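# Four arms unfold a pallet collar onto its pallet

## Task

Unfold the pallet collar into its open shape and set it down so it sits squarely on the pallet.

## Robot and tools

Robots: four Kinova Gen3 arms (arm1 to arm4), each with a seven-joint arm and a Robotiq 2F-85 two-finger gripper. Reach is roughly 1.0 m from the joint-1 axis. All positions are in one scene frame, in metres, with the origin on the floor and +z up. Feet (base_link): arm1 at (-0.434, -0.870, 0.802), facing about +y (yaw near 86 deg). arm2 at (0.237, -0.879, 0.836), facing about +y (yaw near 96 deg). arm3 at (1.000, -0.073, 0.834), facing about -x (yaw near -170 deg). arm4 at (-0.899, -0.147, 0.776), facing mostly +x (yaw near -18 deg). Each foot's own +x is its forward direction.

Hand frame: hand is the centre of the closed finger pads (pads are 38 mm long). It sits about 2 cm behind the fingertips when the gripper is shut or half open, and about 0.5 cm when it is wide open. The fingers point along the hand's +z axis and open and close along its y axis.

move: the only tool that commands motion. It takes optional keys arm1, arm2, arm3, arm4, cameras and blocking. Each arm key holds an object with "joints" and an optional "min_time_s".
- "joints" is a per-arm object keyed by name: joint1_rad to joint7_rad (radians) and gripper_m (metres). Every value is an absolute target, not an offset, and any joint can be left out.
- Ranges: joint1_rad, joint3_rad, joint5_rad and joint7_rad run from -69.115 to 69.115. joint2_rad runs -2.249 to 2.249, joint4_rad -2.579 to 2.579, joint6_rad -2.099 to 2.099, and gripper_m 0 to 0.085 (the fingertip gap). A joint counts as done within ±0.01 rad; the gripper within ±0.003 m.
- Signs: joint1 positive turns the arm clockwise seen from above, and at 0 the arm points along its foot's +x. joint2 at 0 is upright, and positive leans it forward. joint4 and joint6 at 0 are straight, and positive bends the same way as positive joint2. joint7 positive rolls the hand counter-clockwise when seen from behind the hand.
- Speed caps: 1.39 rad/s for joints 1 to 4 and 1.22 rad/s for joints 5 to 7.
- min_time_s (0.1 to 8 s) is a floor on that arm's motion time. Joints on one arm start and finish together from rest, and the hand may swing wide on the way.
- cameras is a list drawn from arm1_cam_wrist to arm4_cam_wrist, cam_high, cam_low or "all". An empty list shows no images. Any unknown name voids the whole call.
- blocking true (the default) returns once everything is at rest. blocking false returns within about 0.5 s. A later move overrides only the joints it names; other motions keep running.
- A move with no action reports every robot's full state plus images.

wait(seconds 0 to 10, cameras): lets time pass with no new commands. It returns early once any running move has finished.

stop(cameras): brakes every running motion. A braked joint reads "stopped" and may keep pressing on whatever it touches.

zoom_image(camera, region [x0,y0,x1,y1] in pixels, at most 504 by 504): enlarges part of that camera's newest image. The images are 896x504.

read_manual(section "licences"): returns only licence text.

finished_scene(scene = current scene number): ends the scene and cannot be undone. The collar must stay open and seated on the pallet without the robots holding it.

Result lines:
- "move" lists the arms that got a command. "as last shown" marks an arm that got nothing; its status lines read "not commanded".
- "pictures" gives the order of the images.
- joint_status for each joint is one of: moving, done, off_target (resting short of the target, possibly still pushing), stopped, time_out (an uncommanded stop; later calls in the same reply are skipped), or not_followed / "held back during" / "previous command not reached". The last group means a safety check is holding that arm's joints because of a collision risk with itself or another arm. The gripper still obeys. The arm may retry until you send new targets or call stop.
- Joint velocities are in rad/s; "within noise" means the arm is effectively still.
- Joint torques are in N m, with a per-arm offset and noise; positive points toward a larger joint value.
- Flange force is the outside force on the gripper along the hand's x, y and z axes. It is approximate and includes the weight of anything held. "no reading" means no estimate is available.
- TORQUE FAULT: a joint exceeded 104.5 N m (joints 1 to 4) or 51.3 N m (joints 5 to 7), or strayed more than 5 degrees from its plan. The arm freezes for 10 s; resend targets once the result says it accepts commands again.
- MOTOR HOT appears at 60 °C. At 75 °C an OVER-TEMPERATURE FAULT lets the arm sag for 30 to 60 s, and its keys read limit_stop_at_motor_heat until you send fresh targets.

Things to avoid:
- Any hard squeeze between two robots. Closing one gripper on another arm's fingers counts as one. The safety check allows fingertips of two grippers to meet and does not stop fingers closing into another arm.
- Knocking anything off the work area or onto the floor.
- Dropping the collar or releasing it while it moves.
- Slamming into fixed or heavy objects.
- Large loads or twists on a gripper, and gripping hard on a part that still rests on something.
- The arm keeps pushing after contact, so move it away rather than letting it press.
- Long stretched-out holds, which heat the motors.

The gripper has no force setting. For a firm hold, start the fingers well open and command gripper_m well below the part's width. Loose objects may now and then get a brief push from outside.

Each tool is called after ">>>" in YAML: its name, and indented under it one key for each argument.

## Session

>>> move:
  cameras: ["all"]

Scene clock: 0.00 s.
Joint torques (N m): no reading
Motor temperatures (°C): arm1=[29 33 31 35 43 38 40] | arm2=[31 32 31 39 36 40 40] | arm3=[32 32 32 32 36 43 44] | arm4=[35 36 31 33 39 40 44]
Flange force (N): no reading
Joint velocities: within noise
arm1.joint_positions: joint1_rad=-0.266 joint2_rad=-0.322 joint3_rad=-0.070 joint4_rad=+1.467 joint5_rad=-0.025 joint6_rad=+1.972 joint7_rad=+1.690 gripper_m=+0.085
arm1.joint_status: not commanded
arm1.hand: x=-0.4586 y=-0.7148 z=+1.3058 quat_wxyz=(-0.007, +0.831, -0.556, -0.015) (m; scene frame)
arm2.joint_positions: joint1_rad=+0.169 joint2_rad=-0.405 joint3_rad=-0.124 joint4_rad=+1.485 joint5_rad=-0.046 joint6_rad=+2.001 joint7_rad=+1.567 gripper_m=+0.085
arm2.joint_status: not commanded
arm2.hand: x=+0.2361 y=-0.7513 z=+1.3452 quat_wxyz=(-0.021, +0.727, -0.686, -0.022) (m; scene frame)
arm3.joint_positions: joint1_rad=-0.395 joint2_rad=-0.361 joint3_rad=-0.122 joint4_rad=+1.569 joint5_rad=+0.001 joint6_rad=+1.948 joint7_rad=+1.410 gripper_m=+0.085
arm3.joint_status: not commanded
arm3.hand: x=+0.8804 y=-0.1494 z=+1.3130 quat_wxyz=(+0.024, -0.966, -0.257, +0.001) (m; scene frame)
arm4.joint_positions: joint1_rad=-0.488 joint2_rad=-0.406 joint3_rad=-0.102 joint4_rad=+1.489 joint5_rad=-0.007 joint6_rad=+1.926 joint7_rad=+1.877 gripper_m=+0.085
arm4.joint_status: not commanded
arm4.hand: x=-0.7439 y=-0.1129 z=+1.2841 quat_wxyz=(-0.059, +0.286, -0.956, +0.023) (m; scene frame)
pictures: arm1_cam_wrist, arm2_cam_wrist, arm3_cam_wrist, arm4_cam_wrist, cam_high, cam_low

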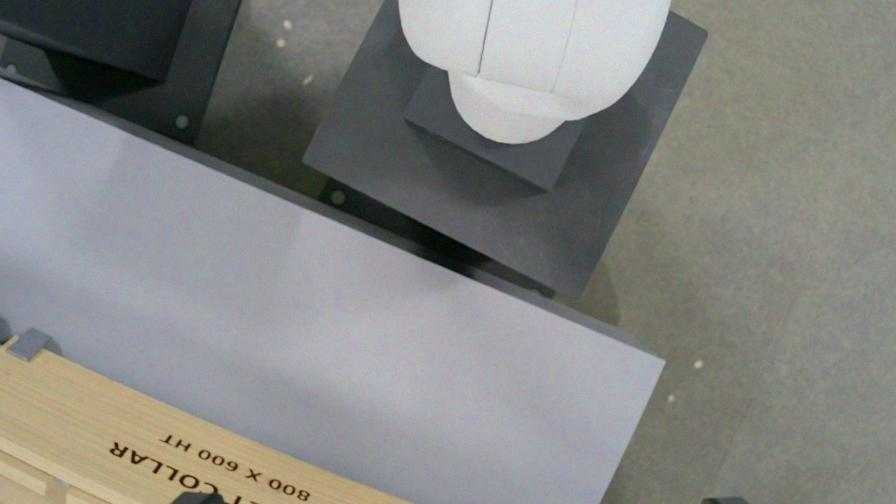

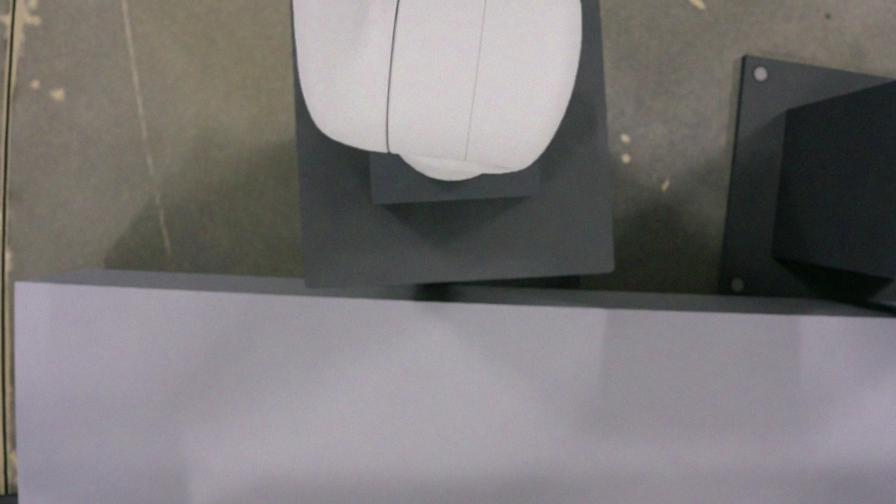

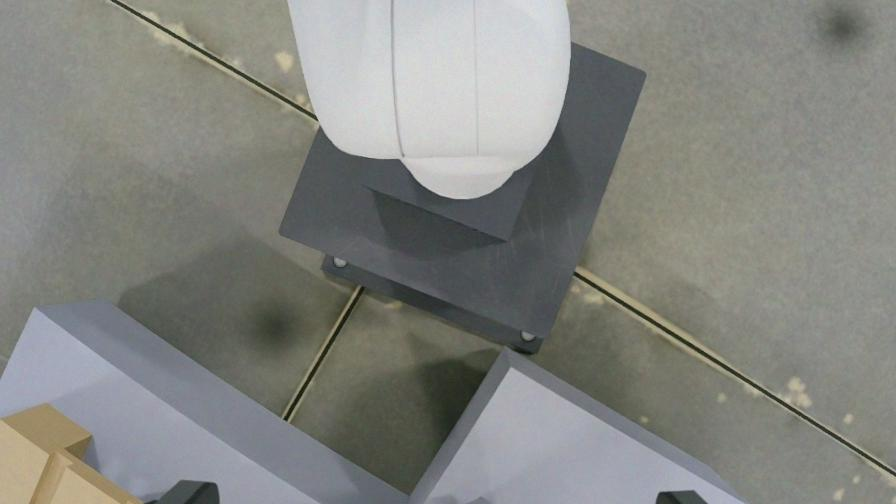

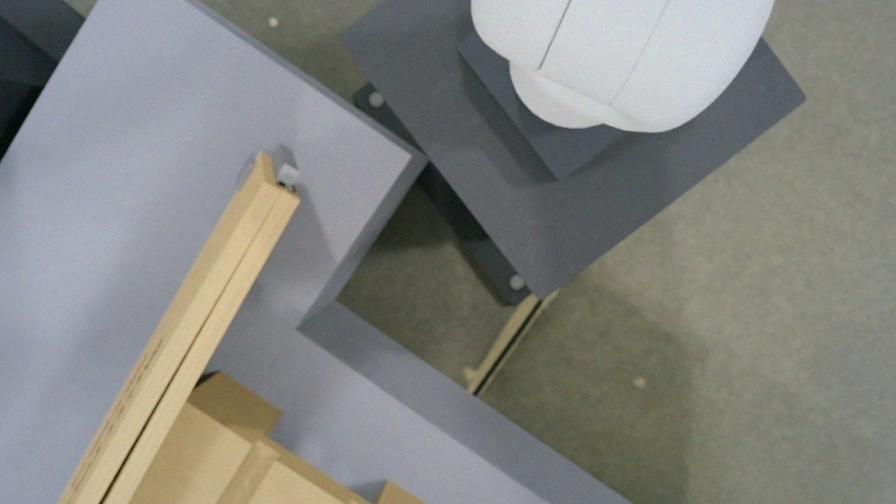

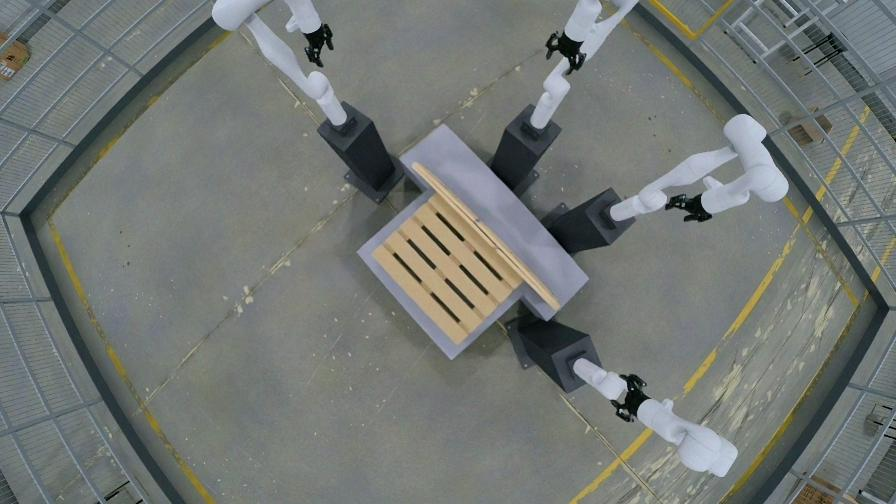

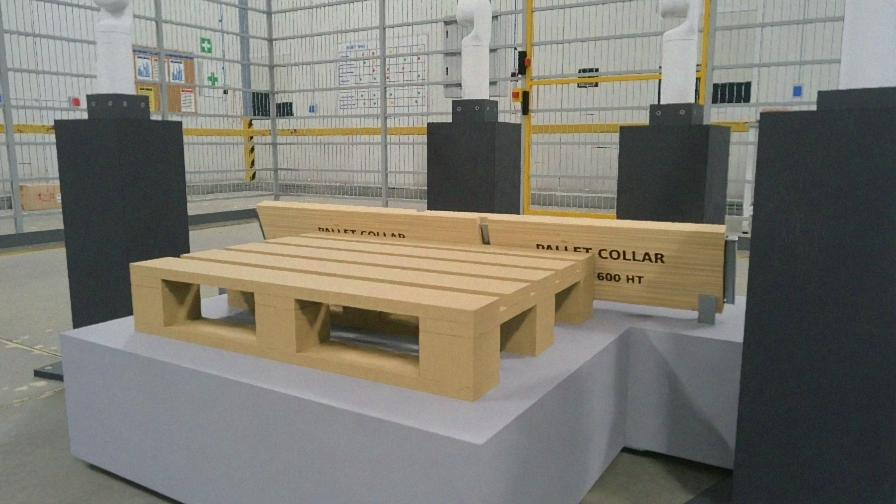

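>>> zoom_image:
  camera: "cam_high"
  region: [350, 110, 600, 370]

>>> zoom_image:
  camera: "cam_low"
  region: [220, 170, 500, 330]

>>> zoom_image:
  camera: "cam_low"
  region: [470, 190, 760, 350]

>>> zoom_image:
  camera: "arm4_cam_wrist"
  region: [50, 130, 350, 504]

>>> zoom_image:
  camera: "arm1_cam_wrist"
  region: [0, 300, 400, 504]

Scaled by 1.938 from the camera's image (finer frame: 1280x720).

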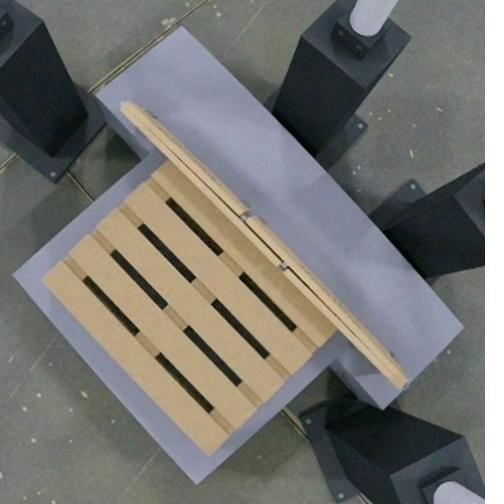

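Scaled by 1.800 from the camera's image (finer frame: 1280x720).

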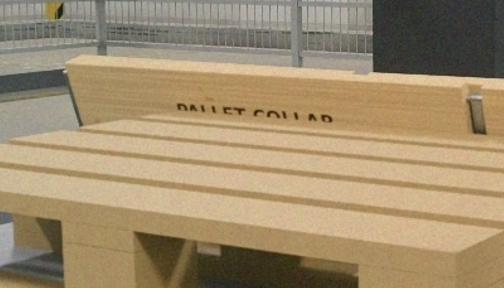

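Scaled by 1.738 from the camera's image (finer frame: 1280x720).

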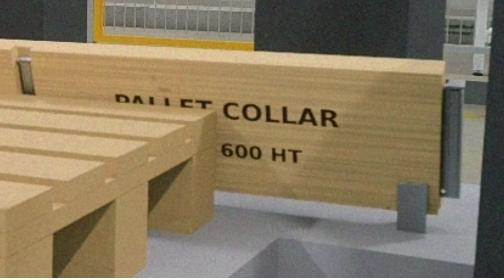

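Scaled by 1.348 from the camera's image (finer frame: 1280x720).

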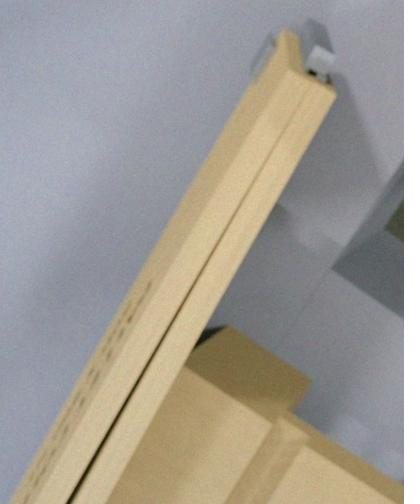

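Scaled by 1.260 from the camera's image (finer frame: 1280x720).

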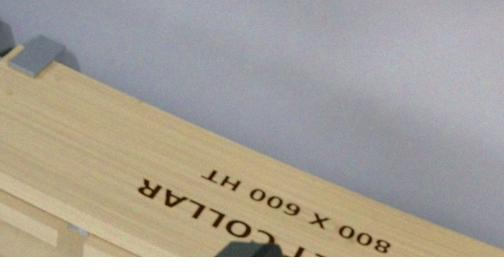

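>>> move:
  arm1: {"joints": {"joint1_rad": 0.4, "joint2_rad": 0.155, "joint3_rad": 0, "joint4_rad": 2.19, "joint5_rad": 0, "joint6_rad": 0.305, "joint7_rad": 1.571}}
  arm2: {"joints": {"joint1_rad": -0.13, "joint2_rad": 0.155, "joint3_rad": 0, "joint4_rad": 2.19, "joint5_rad": 0, "joint6_rad": 0.305, "joint7_rad": 1.571}}
  arm3: {"joints": {"joint1_rad": -0.42, "joint2_rad": 0.502, "joint3_rad": 0, "joint4_rad": 1.875, "joint5_rad": 0, "joint6_rad": 0.765, "joint7_rad": 1.571}}
  arm4: {"joints": {"joint1_rad": 0.31, "joint2_rad": 0.278, "joint3_rad": 0, "joint4_rad": 2.236, "joint5_rad": 0, "joint6_rad": 0.628, "joint7_rad": 1.571}}
  cameras: ["all"]

Scene clock: 214.47 s.
Joint torques (N m): arm1=[0.05 -12.46 0.1 -8.26 0.08 -1.47 -0.2] | arm2=[-0.46 -11.86 0.08 -9.87 -0.07 -1.43 -0.16] | arm3=[0.98 -16.99 -0.7 -5.45 0.04 0.44 0.46] | arm4=[0.46 -11.48 0.83 -4.58 -0.06 0.14 -0.21]
Motor temperatures (°C): arm1=[29 33 31 35 43 38 40] | arm2=[31 31 31 39 36 40 40] | arm3=[32 31 32 32 36 43 43] | arm4=[34 36 31 33 38 39 43]
Flange force (N): arm1=[-0.1 -1.4 4.2] | arm2=[5.7 -2.6 3.4] | arm3=[-3.5 3.2 1.8] | arm4=[-3.1 0.2 1.5]
move: arm1 done; arm2 done; arm3 done; arm4 done
Joint velocities: within noise
arm1.joint_positions: joint1_rad=+0.400 joint2_rad=+0.155 joint3_rad=+0.000 joint4_rad=+2.190 joint5_rad=+0.000 joint6_rad=+0.305 joint7_rad=+1.571 gripper_m=+0.085
arm1.joint_status: all done
arm1.hand: x=-0.2129 y=-0.4926 z=+1.0084 quat_wxyz=(-0.205, +0.507, -0.827, -0.132)
arm2.joint_positions: joint1_rad=-0.130 joint2_rad=+0.155 joint3_rad=+0.000 joint4_rad=+2.190 joint5_rad=+0.000 joint6_rad=+0.305 joint7_rad=+1.571 gripper_m=+0.085
arm2.joint_status: all done
arm2.hand: x=+0.1643 y=-0.4487 z=+1.0444 quat_wxyz=(-0.150, +0.758, -0.604, -0.194)
arm3.joint_positions: joint1_rad=-0.420 joint2_rad=+0.502 joint3_rad=+0.000 joint4_rad=+1.875 joint5_rad=+0.000 joint6_rad=+0.765 joint7_rad=+1.571 gripper_m=+0.085
arm3.joint_status: all done
arm3.hand: x=+0.6375 y=-0.2872 z=+0.9492 quat_wxyz=(+0.001, -0.956, -0.292, -0.001)
arm4.joint_positions: joint1_rad=+0.310 joint2_rad=+0.278 joint3_rad=+0.000 joint4_rad=+2.236 joint5_rad=+0.000 joint6_rad=+0.628 joint7_rad=+1.571 gripper_m=+0.085
arm4.joint_status: all done
arm4.hand: x=-0.6687 y=-0.3399 z=+0.8996 quat_wxyz=(+0.003, -0.306, -0.952, +0.007)
pictures: arm1_cam_wrist, arm2_cam_wrist, arm3_cam_wrist, arm4_cam_wrist, cam_high, cam_low

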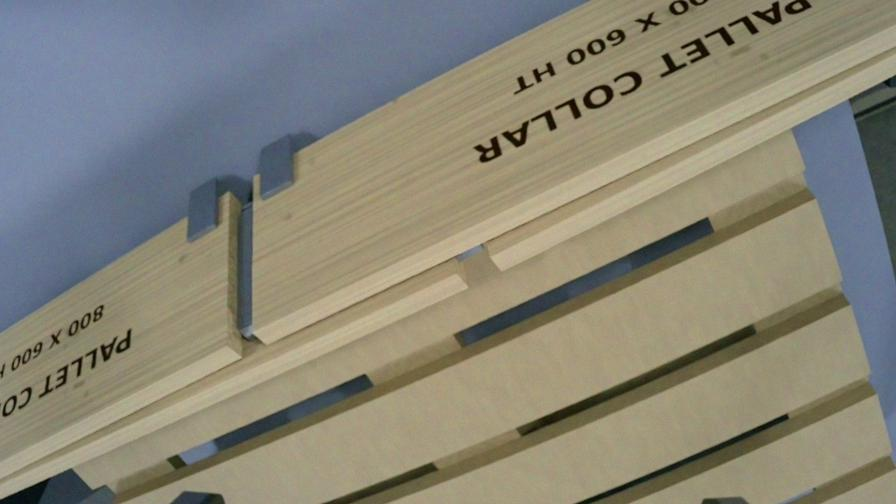

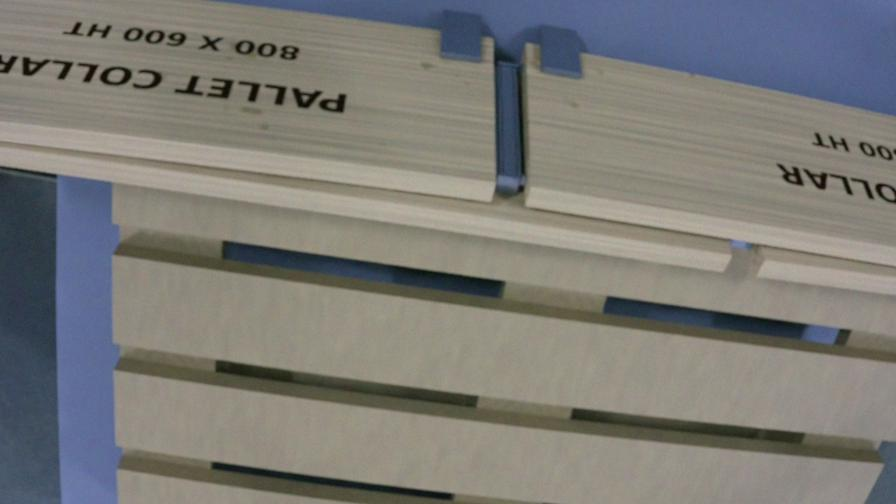

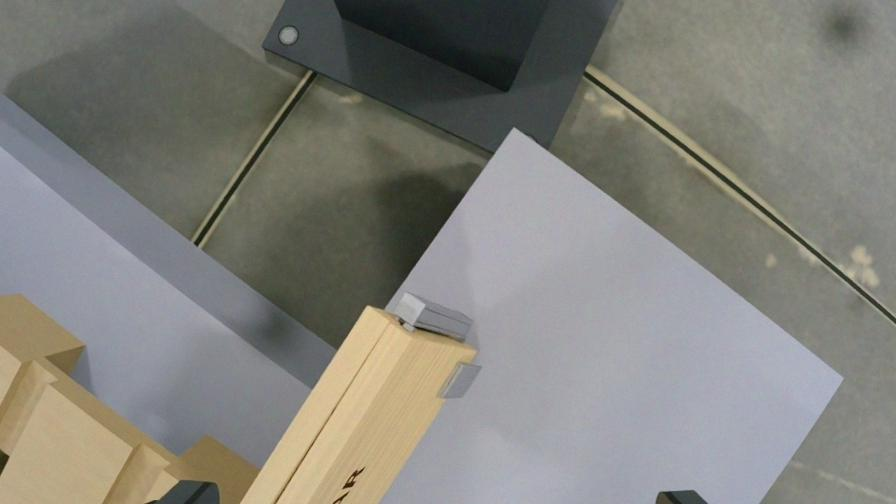

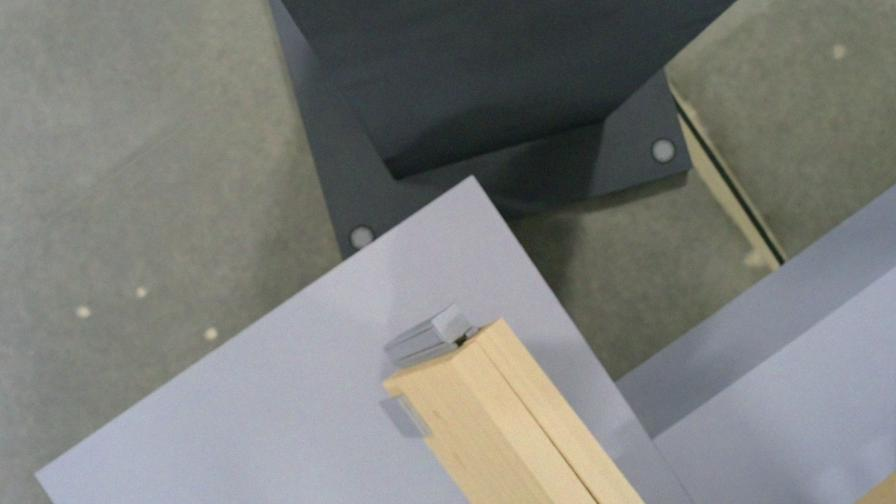

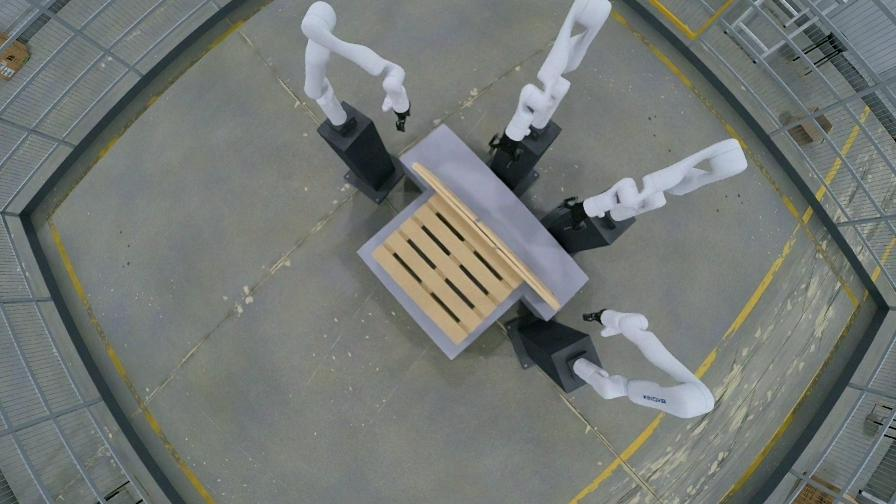

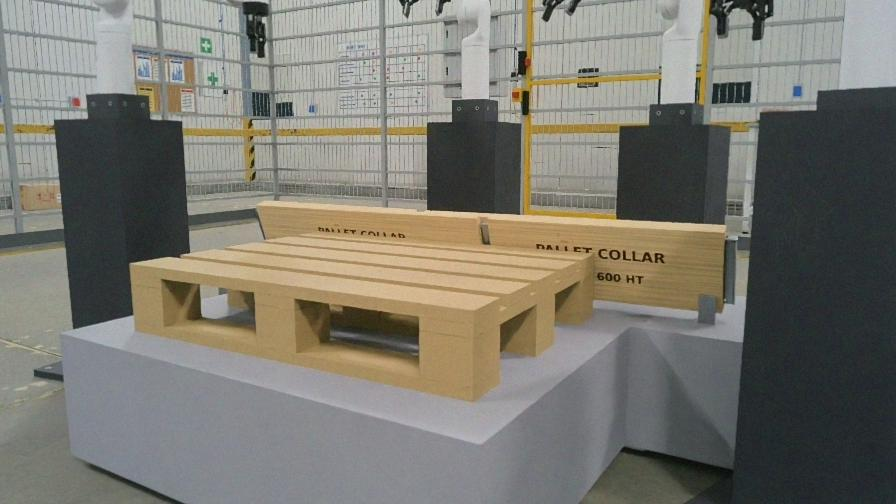

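>>> zoom_image:
  camera: "arm2_cam_wrist"
  region: [350, 0, 854, 284]

>>> zoom_image:
  camera: "arm1_cam_wrist"
  region: [130, 100, 530, 400]

>>> zoom_image:
  camera: "arm3_cam_wrist"
  region: [230, 270, 530, 504]

>>> zoom_image:
  camera: "arm4_cam_wrist"
  region: [360, 270, 660, 504]

Scaled by 1.000.

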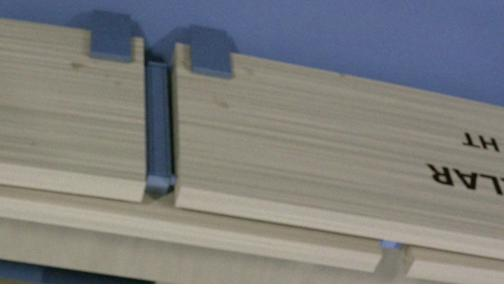

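Scaled by 1.260 from the camera's image (finer frame: 1280x720).

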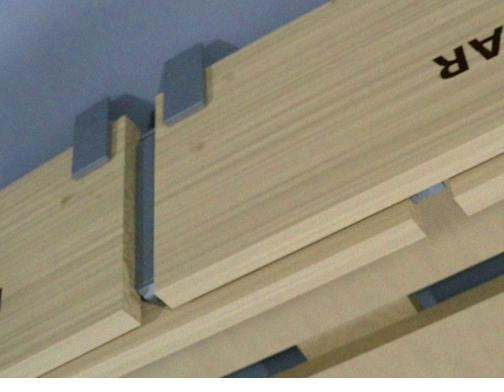

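Scaled by 1.680 from the camera's image (finer frame: 1280x720).

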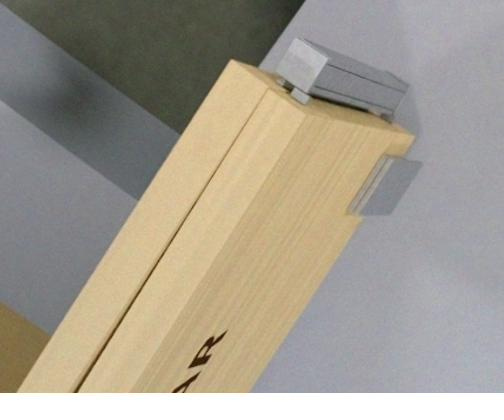

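Scaled by 1.680 from the camera's image (finer frame: 1280x720).

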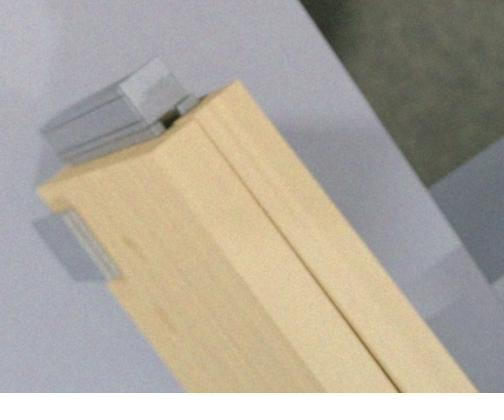

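>>> move:
  arm3: {"joints": {"joint1_rad": 0.368, "joint2_rad": 0.702, "joint3_rad": 0, "joint4_rad": 1.123, "joint5_rad": 0, "joint6_rad": 1.316, "joint7_rad": -1.571}}
  arm4: {"joints": {"joint1_rad": -0.7025, "joint2_rad": 0.433, "joint3_rad": 0, "joint4_rad": 1.571, "joint5_rad": 0, "joint6_rad": 1.138, "joint7_rad": -1.571}}
  cameras: ["arm3_cam_wrist", "arm4_cam_wrist"]

Scene clock: 294.27 s.
Joint torques (N m): arm1=[0.06 -12.44 0.13 -8.24 0.12 -1.4 -0.25] | arm2=[-0.41 -11.84 0.13 -9.86 -0.06 -1.47 -0.18] | arm3=[0.93 -23.14 -0.66 -7.95 0.05 0.33 0.47] | arm4=[0.57 -17.23 0.85 -7.32 -0.05 0.05 -0.18]
Motor temperatures (°C): arm1=[29 33 31 35 43 38 40] | arm2=[31 31 30 39 36 40 40] | arm3=[32 32 32 32 36 43 43] | arm4=[34 36 30 33 38 39 43]
Flange force (N): arm1=[0.0 -1.9 4.3] | arm2=[5.6 -2.7 3.2] | arm3=[6.3 -2.1 -0.2] | arm4=[3.6 -0.3 -0.7]
move: arm3 done; arm4 done
Joint velocities: within noise
arm1, arm2: as last shown
arm3.joint_positions: joint1_rad=+0.368 joint2_rad=+0.702 joint3_rad=+0.000 joint4_rad=+1.123 joint5_rad=+0.000 joint6_rad=+1.316 joint7_rad=-1.571 gripper_m=+0.085
arm3.joint_status: all done
arm3.hand: x=+0.4395 y=+0.0629 z=+1.0501 quat_wxyz=(+0.000, +0.098, +0.995, +0.001)
arm4.joint_positions: joint1_rad=-0.702 joint2_rad=+0.433 joint3_rad=+0.000 joint4_rad=+1.571 joint5_rad=+0.000 joint6_rad=+1.138 joint7_rad=-1.571 gripper_m=+0.085
arm4.joint_status: all done
arm4.hand: x=-0.4606 y=+0.0090 z=+0.9931 quat_wxyz=(-0.005, -0.981, -0.194, +0.006)

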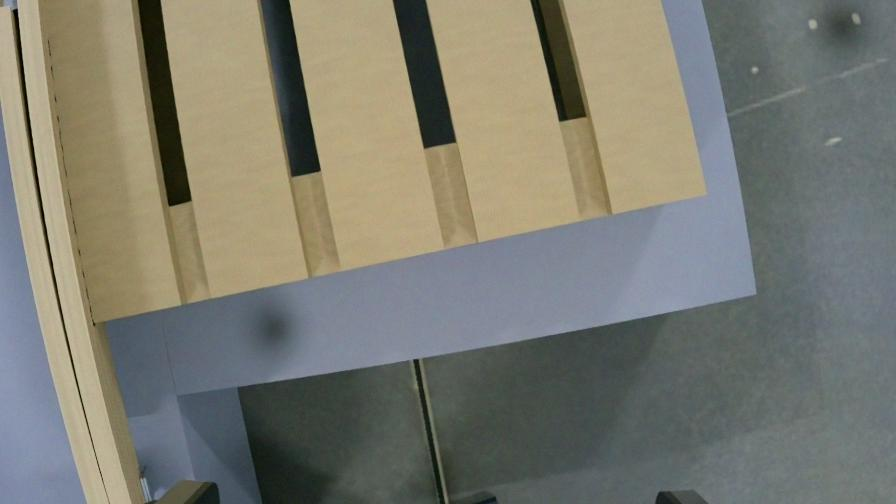

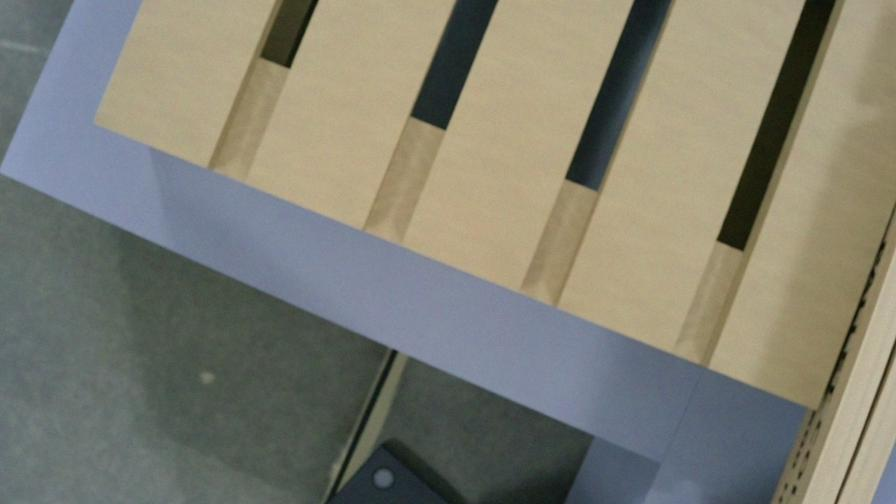

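>>> zoom_image:
  camera: "arm3_cam_wrist"
  region: [0, 200, 250, 504]

>>> zoom_image:
  camera: "arm4_cam_wrist"
  region: [650, 200, 896, 504]

Scaled by 1.658 from the camera's image (finer frame: 1280x720).

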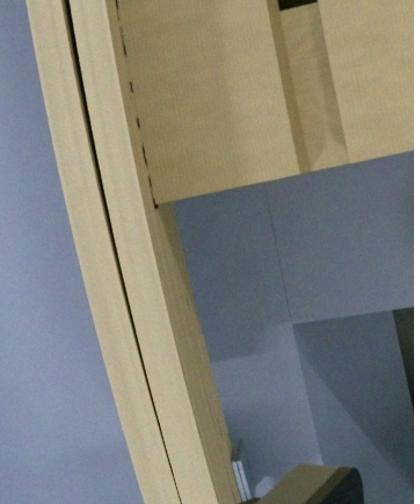

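Scaled by 1.658 from the camera's image (finer frame: 1280x720).

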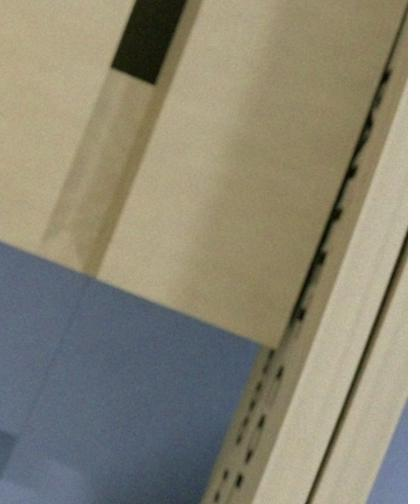

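>>> move:
  arm1: {"joints": {"joint1_rad": 0.0, "joint7_rad": -1.571}}
  arm2: {"joints": {"joint1_rad": -0.34, "joint2_rad": 1.067, "joint3_rad": 0, "joint4_rad": 1.247, "joint5_rad": 0, "joint6_rad": 0.827, "joint7_rad": -1.571}, "min_time_s": 4}
  cameras: ["arm2_cam_wrist", "cam_low"]

>>> zoom_image:
  camera: "arm2_cam_wrist"
  region: [200, 100, 700, 400]

Scene clock: 492.40 s.
Joint torques (N m): arm1=[0.16 -12.54 0.11 -8.29 0.17 -1.56 -0.27] | arm2=[-0.46 -24.87 0.4 -8.74 -0.07 -0.19 -0.2] | arm3=[1.04 -23.13 -0.68 -7.92 0.05 0.34 0.48] | arm4=[0.46 -17.23 0.83 -7.44 -0.07 0.06 -0.19]
Motor temperatures (°C): arm1=[29 33 30 35 43 38 40] | arm2=[31 32 30 39 36 40 40] | arm3=[31 33 32 32 36 43 43] | arm4=[34 37 30 33 38 39 43]
Flange force (N): arm1=[0.4 1.8 4.2] | arm2=[-8.4 0.6 0.7] | arm3=[6.4 -2.3 -0.2] | arm4=[3.2 -0.1 -0.4]
move: arm1 done; arm2 done
Joint velocities: within noise
arm1.joint_positions: joint1_rad=+0.000 joint2_rad=+0.155 joint3_rad=+0.000 joint4_rad=+2.190 joint5_rad=+0.000 joint6_rad=+0.305 joint7_rad=-1.571 gripper_m=+0.085
arm1.joint_status: all done
arm1.hand: x=-0.3775 y=-0.4371 z=+1.0103 quat_wxyz=(+0.171, -0.709, -0.660, -0.176)
arm2.joint_positions: joint1_rad=-0.340 joint2_rad=+1.067 joint3_rad=+0.000 joint4_rad=+1.247 joint5_rad=+0.000 joint6_rad=+0.827 joint7_rad=-1.571 gripper_m=+0.085
arm2.joint_status: all done
arm2.hand: x=+0.0050 y=-0.3247 z=+0.8036 quat_wxyz=(+0.004, -0.537, -0.843, +0.001)
arm3, arm4: as last shown

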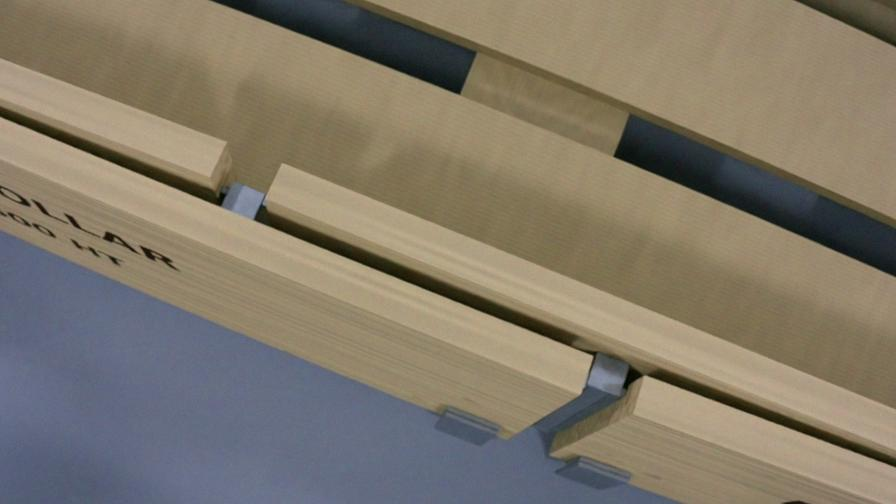

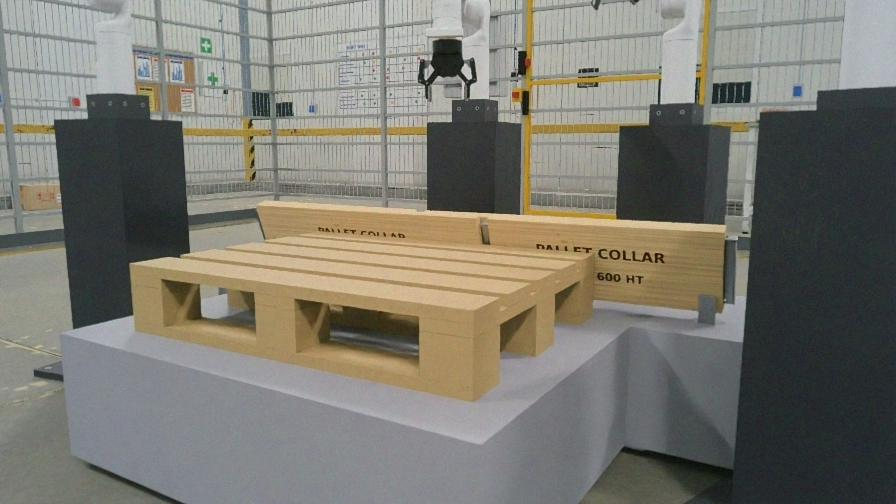

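Scaled by 1.008 from the camera's image (finer frame: 1280x720).

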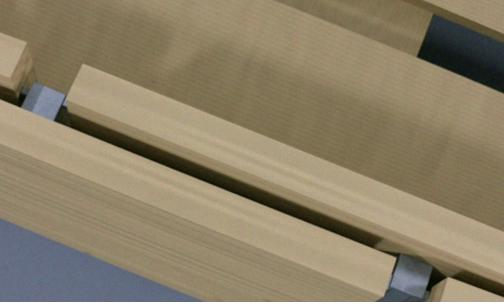

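>>> zoom_image:
  camera: "arm2_cam_wrist"
  region: [200, 120, 420, 320]

>>> zoom_image:
  camera: "arm2_cam_wrist"
  region: [500, 280, 760, 504]

>>> move:
  cameras: ["arm1_cam_wrist"]

>>> zoom_image:
  camera: "arm1_cam_wrist"
  region: [100, 400, 800, 504]

Scaled by 2.291 from the camera's image (finer frame: 1280x720).

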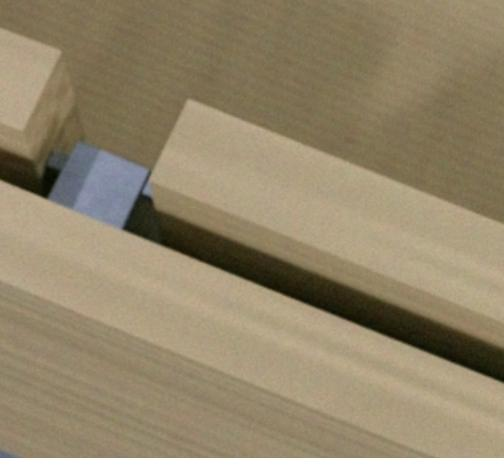

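Scaled by 1.938 from the camera's image (finer frame: 1280x720).

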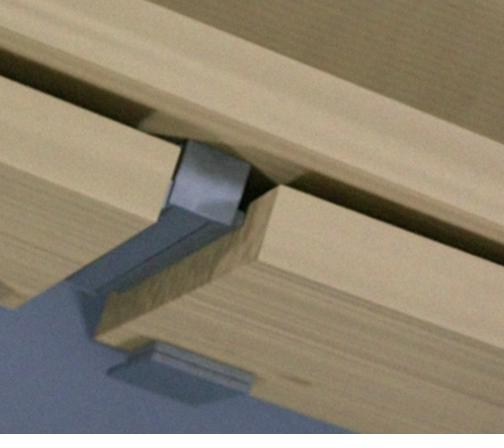

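Scene clock: 510.63 s.
Joint torques (N m): arm1=[0.18 -12.58 0.1 -8.32 0.13 -1.58 -0.25] | arm2=[-0.49 -24.89 0.44 -8.79 -0.06 -0.19 -0.19] | arm3=[1.04 -23.16 -0.63 -7.95 0.05 0.36 0.45] | arm4=[0.52 -17.25 0.75 -7.36 -0.06 0.06 -0.18]
Motor temperatures (°C): arm1=[29 33 30 35 43 38 40] | arm2=[31 32 30 39 36 40 40] | arm3=[31 33 32 32 36 43 43] | arm4=[34 37 30 33 38 39 43]
Flange force (N): arm1=[0.4 1.4 4.3] | arm2=[-8.6 0.6 0.7] | arm3=[6.3 -2.2 -0.1] | arm4=[3.5 -0.2 -0.5]
Joint velocities: within noise
arm1.joint_positions: joint1_rad=+0.000 joint2_rad=+0.155 joint3_rad=+0.000 joint4_rad=+2.190 joint5_rad=+0.000 joint6_rad=+0.305 joint7_rad=-1.571 gripper_m=+0.085
arm1.joint_status: all done
arm1.hand: x=-0.3775 y=-0.4371 z=+1.0103 quat_wxyz=(+0.171, -0.709, -0.660, -0.176) (m; scene frame)
arm2.joint_positions: joint1_rad=-0.340 joint2_rad=+1.067 joint3_rad=+0.000 joint4_rad=+1.247 joint5_rad=+0.000 joint6_rad=+0.827 joint7_rad=-1.571 gripper_m=+0.085
arm2.joint_status: all done
arm2.hand: x=+0.0050 y=-0.3248 z=+0.8036 quat_wxyz=(+0.004, -0.537, -0.843, +0.001) (m; scene frame)
arm3.joint_positions: joint1_rad=+0.368 joint2_rad=+0.702 joint3_rad=+0.000 joint4_rad=+1.123 joint5_rad=+0.000 joint6_rad=+1.316 joint7_rad=-1.571 gripper_m=+0.085
arm3.joint_status: not commanded
arm3.hand: x=+0.4395 y=+0.0629 z=+1.0501 quat_wxyz=(+0.000, +0.098, +0.995, +0.001) (m; scene frame)
arm4.joint_positions: joint1_rad=-0.702 joint2_rad=+0.433 joint3_rad=+0.000 joint4_rad=+1.571 joint5_rad=+0.000 joint6_rad=+1.138 joint7_rad=-1.571 gripper_m=+0.085
arm4.joint_status: not commanded
arm4.hand: x=-0.4606 y=+0.0090 z=+0.9931 quat_wxyz=(-0.005, -0.981, -0.194, +0.006) (m; scene frame)
pictures: arm1_cam_wrist

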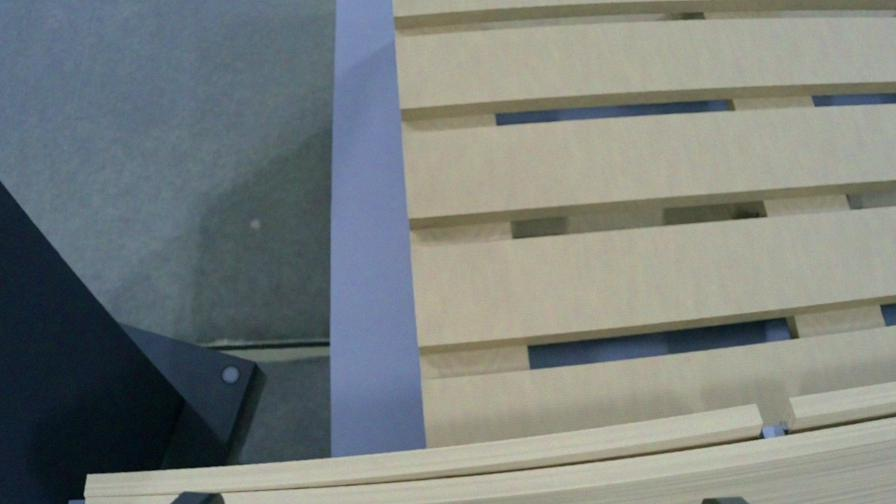

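Region (100, 400, 800, 504) is 700x104 pixels. A region can be at most 504 by 504 pixels.

>>> move:
  arm3: {"joints": {"joint1_rad": -0.07, "joint2_rad": 1.483, "joint3_rad": 0, "joint4_rad": 1.47, "joint5_rad": -1.2335, "joint6_rad": 0.3235, "joint7_rad": -0.609}, "min_time_s": 4}
  arm4: {"joints": {"joint1_rad": -0.251, "joint2_rad": 1.336, "joint3_rad": 0, "joint4_rad": 1.927, "joint5_rad": -1.163, "joint6_rad": -0.343, "joint7_rad": -0.367}, "min_time_s": 4}
  arm2: {"joints": {"gripper_m": 0.05}}
  cameras: ["arm2_cam_wrist", "arm3_cam_wrist", "arm4_cam_wrist", "cam_low"]

Scene clock: 853.23 s.
Joint torques (N m): arm1=[0.15 -12.57 0.15 -8.3 0.14 -1.53 -0.25] | arm2=[-0.47 -24.9 0.43 -8.76 -0.08 -0.17 -0.19] | arm3=[1.01 -23.34 -1.37 -1.35 -0.12 1.09 0.48] | arm4=[0.64 -19 2.01 1.58 -0.21 -0.78 -0.19]
Motor temperatures (°C): arm1=[29 33 30 35 43 38 40] | arm2=[31 34 30 39 35 40 40] | arm3=[31 36 31 32 35 43 43] | arm4=[34 37 30 33 38 39 43]
Flange force (N): arm1=[0.3 1.6 4.4] | arm2=[-8.5 0.6 0.8] | arm3=[9.2 -2.7 4.0] | arm4=[0.3 -1.5 2.2]
move: arm2 done; arm3 done; arm4 done
Joint velocities: within noise
arm1: as last shown
arm2.joint_positions: joint1_rad=-0.340 joint2_rad=+1.067 joint3_rad=+0.000 joint4_rad=+1.247 joint5_rad=+0.000 joint6_rad=+0.827 joint7_rad=-1.571 gripper_m=+0.050
arm2.joint_status: all done
arm2.hand: x=+0.0050 y=-0.3248 z=+0.8036 quat_wxyz=(+0.004, -0.537, -0.843, +0.001)
arm3.joint_positions: joint1_rad=-0.070 joint2_rad=+1.483 joint3_rad=+0.000 joint4_rad=+1.470 joint5_rad=-1.234 joint6_rad=+0.324 joint7_rad=-0.609 gripper_m=+0.085
arm3.joint_status: all done
arm3.hand: x=+0.5303 y=-0.2594 z=+0.5505 quat_wxyz=(+0.000, +0.000, +0.988, -0.155)
arm4.joint_positions: joint1_rad=-0.251 joint2_rad=+1.336 joint3_rad=+0.000 joint4_rad=+1.927 joint5_rad=-1.163 joint6_rad=-0.343 joint7_rad=-0.367 gripper_m=+0.085
arm4.joint_status: all done
arm4.hand: x=-0.5329 y=-0.2928 z=+0.5486 quat_wxyz=(-0.163, -0.987, +0.000, +0.005)

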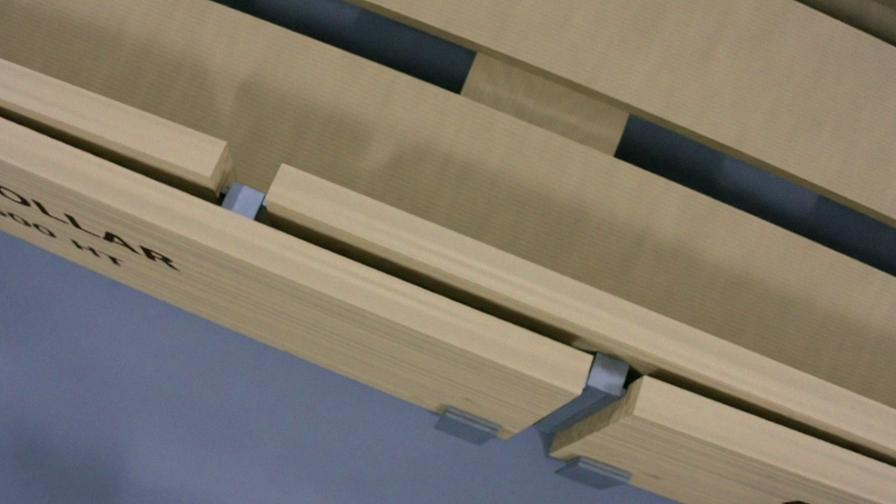

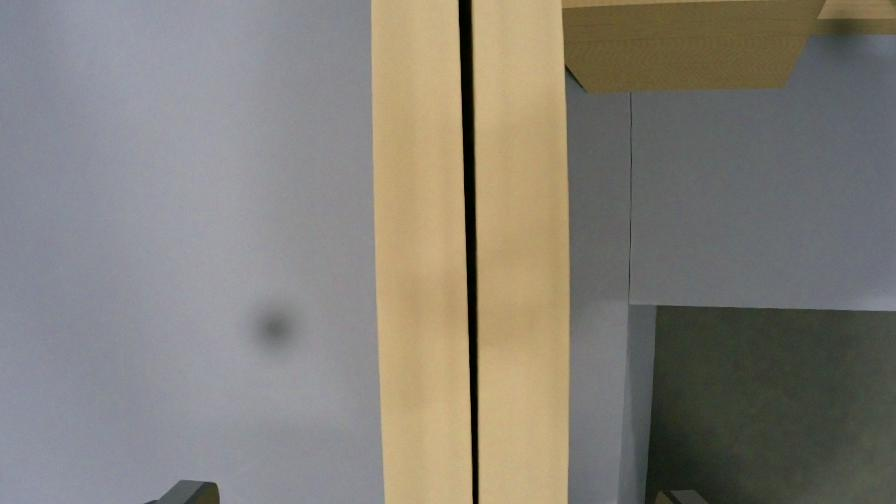

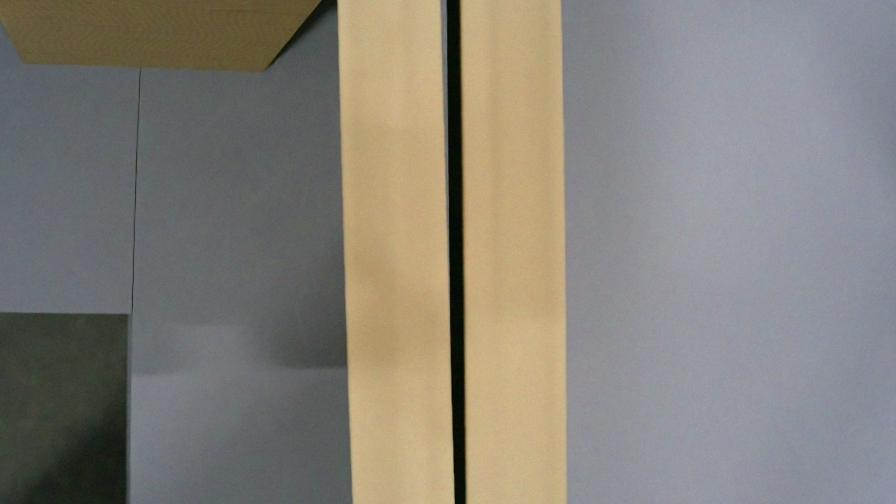

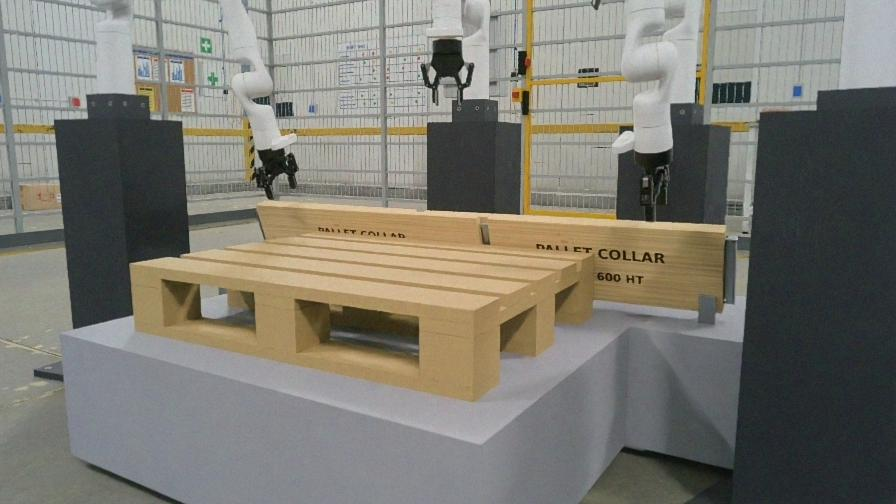

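>>> move:
  arm3: {"joints": {"joint1_rad": -0.0859, "joint2_rad": 1.6091, "joint3_rad": 0, "joint4_rad": 1.3415, "joint5_rad": -1.239, "joint6_rad": 0.3217, "joint7_rad": -0.6197}, "min_time_s": 3}
  arm4: {"joints": {"joint1_rad": -0.208, "joint2_rad": 1.4414, "joint3_rad": 0, "joint4_rad": 1.8396, "joint5_rad": -1.0811, "joint6_rad": -0.3559, "joint7_rad": -0.4084}, "min_time_s": 3}
  cameras: ["arm3_cam_wrist", "arm4_cam_wrist", "cam_low"]

Scene clock: 924.73 s.
Joint torques (N m): arm1=[0.09 -12.52 0.19 -8.29 0.07 -1.55 -0.26] | arm2=[-0.49 -24.9 0.43 -8.75 -0.06 -0.19 -0.21] | arm3=[0.96 -23.52 -1.36 -1.41 -0.11 1.07 0.48] | arm4=[0.69 -19.24 2 1.77 -0.23 -0.79 -0.18]
Motor temperatures (°C): arm1=[29 33 30 35 43 38 40] | arm2=[31 34 30 39 35 40 40] | arm3=[31 35 31 32 35 42 43] | arm4=[34 37 30 33 38 39 43]
Flange force (N): arm1=[0.4 1.8 4.2] | arm2=[-8.4 0.6 0.8] | arm3=[9.3 -2.4 5.4] | arm4=[0.9 -1.5 2.2]
move: arm3 done; arm4 done
Joint velocities: within noise
arm1, arm2: as last shown
arm3.joint_positions: joint1_rad=-0.086 joint2_rad=+1.609 joint3_rad=+0.000 joint4_rad=+1.342 joint5_rad=-1.239 joint6_rad=+0.322 joint7_rad=-0.620 gripper_m=+0.085
arm3.joint_status: all done
arm3.hand: x=+0.5299 y=-0.2673 z=+0.4976 quat_wxyz=(+0.000, +0.000, +0.988, -0.155)
arm4.joint_positions: joint1_rad=-0.208 joint2_rad=+1.441 joint3_rad=+0.000 joint4_rad=+1.840 joint5_rad=-1.081 joint6_rad=-0.356 joint7_rad=-0.408 gripper_m=+0.085
arm4.joint_status: all done
arm4.hand: x=-0.5331 y=-0.3093 z=+0.5060 quat_wxyz=(-0.163, -0.987, +0.000, +0.005)

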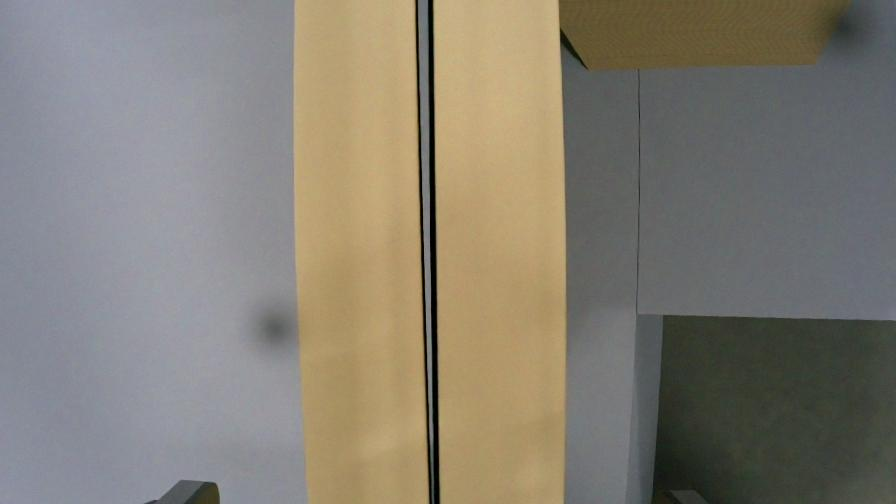

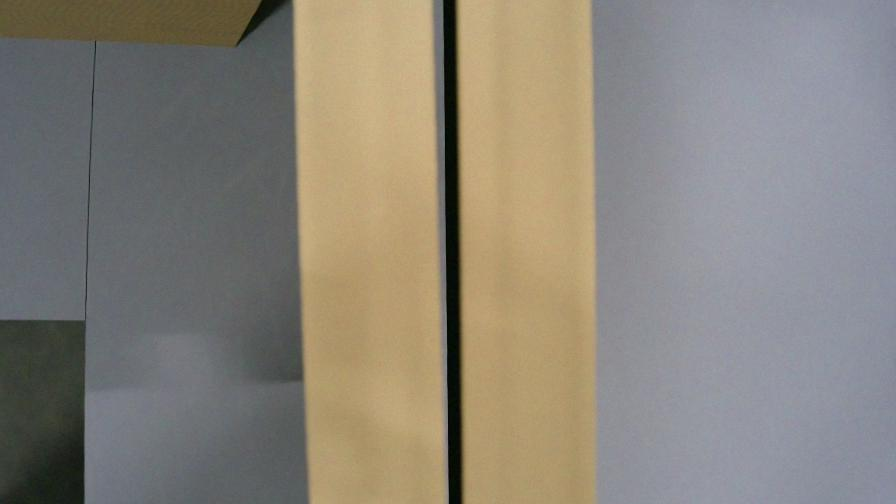

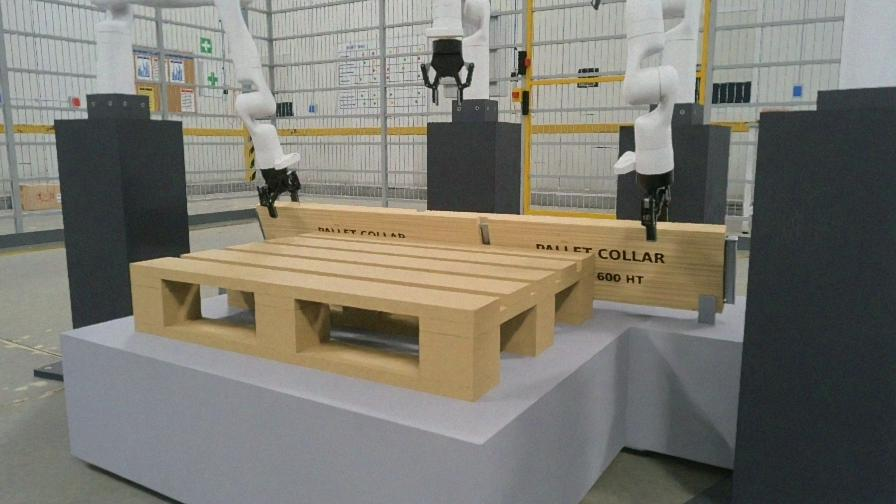

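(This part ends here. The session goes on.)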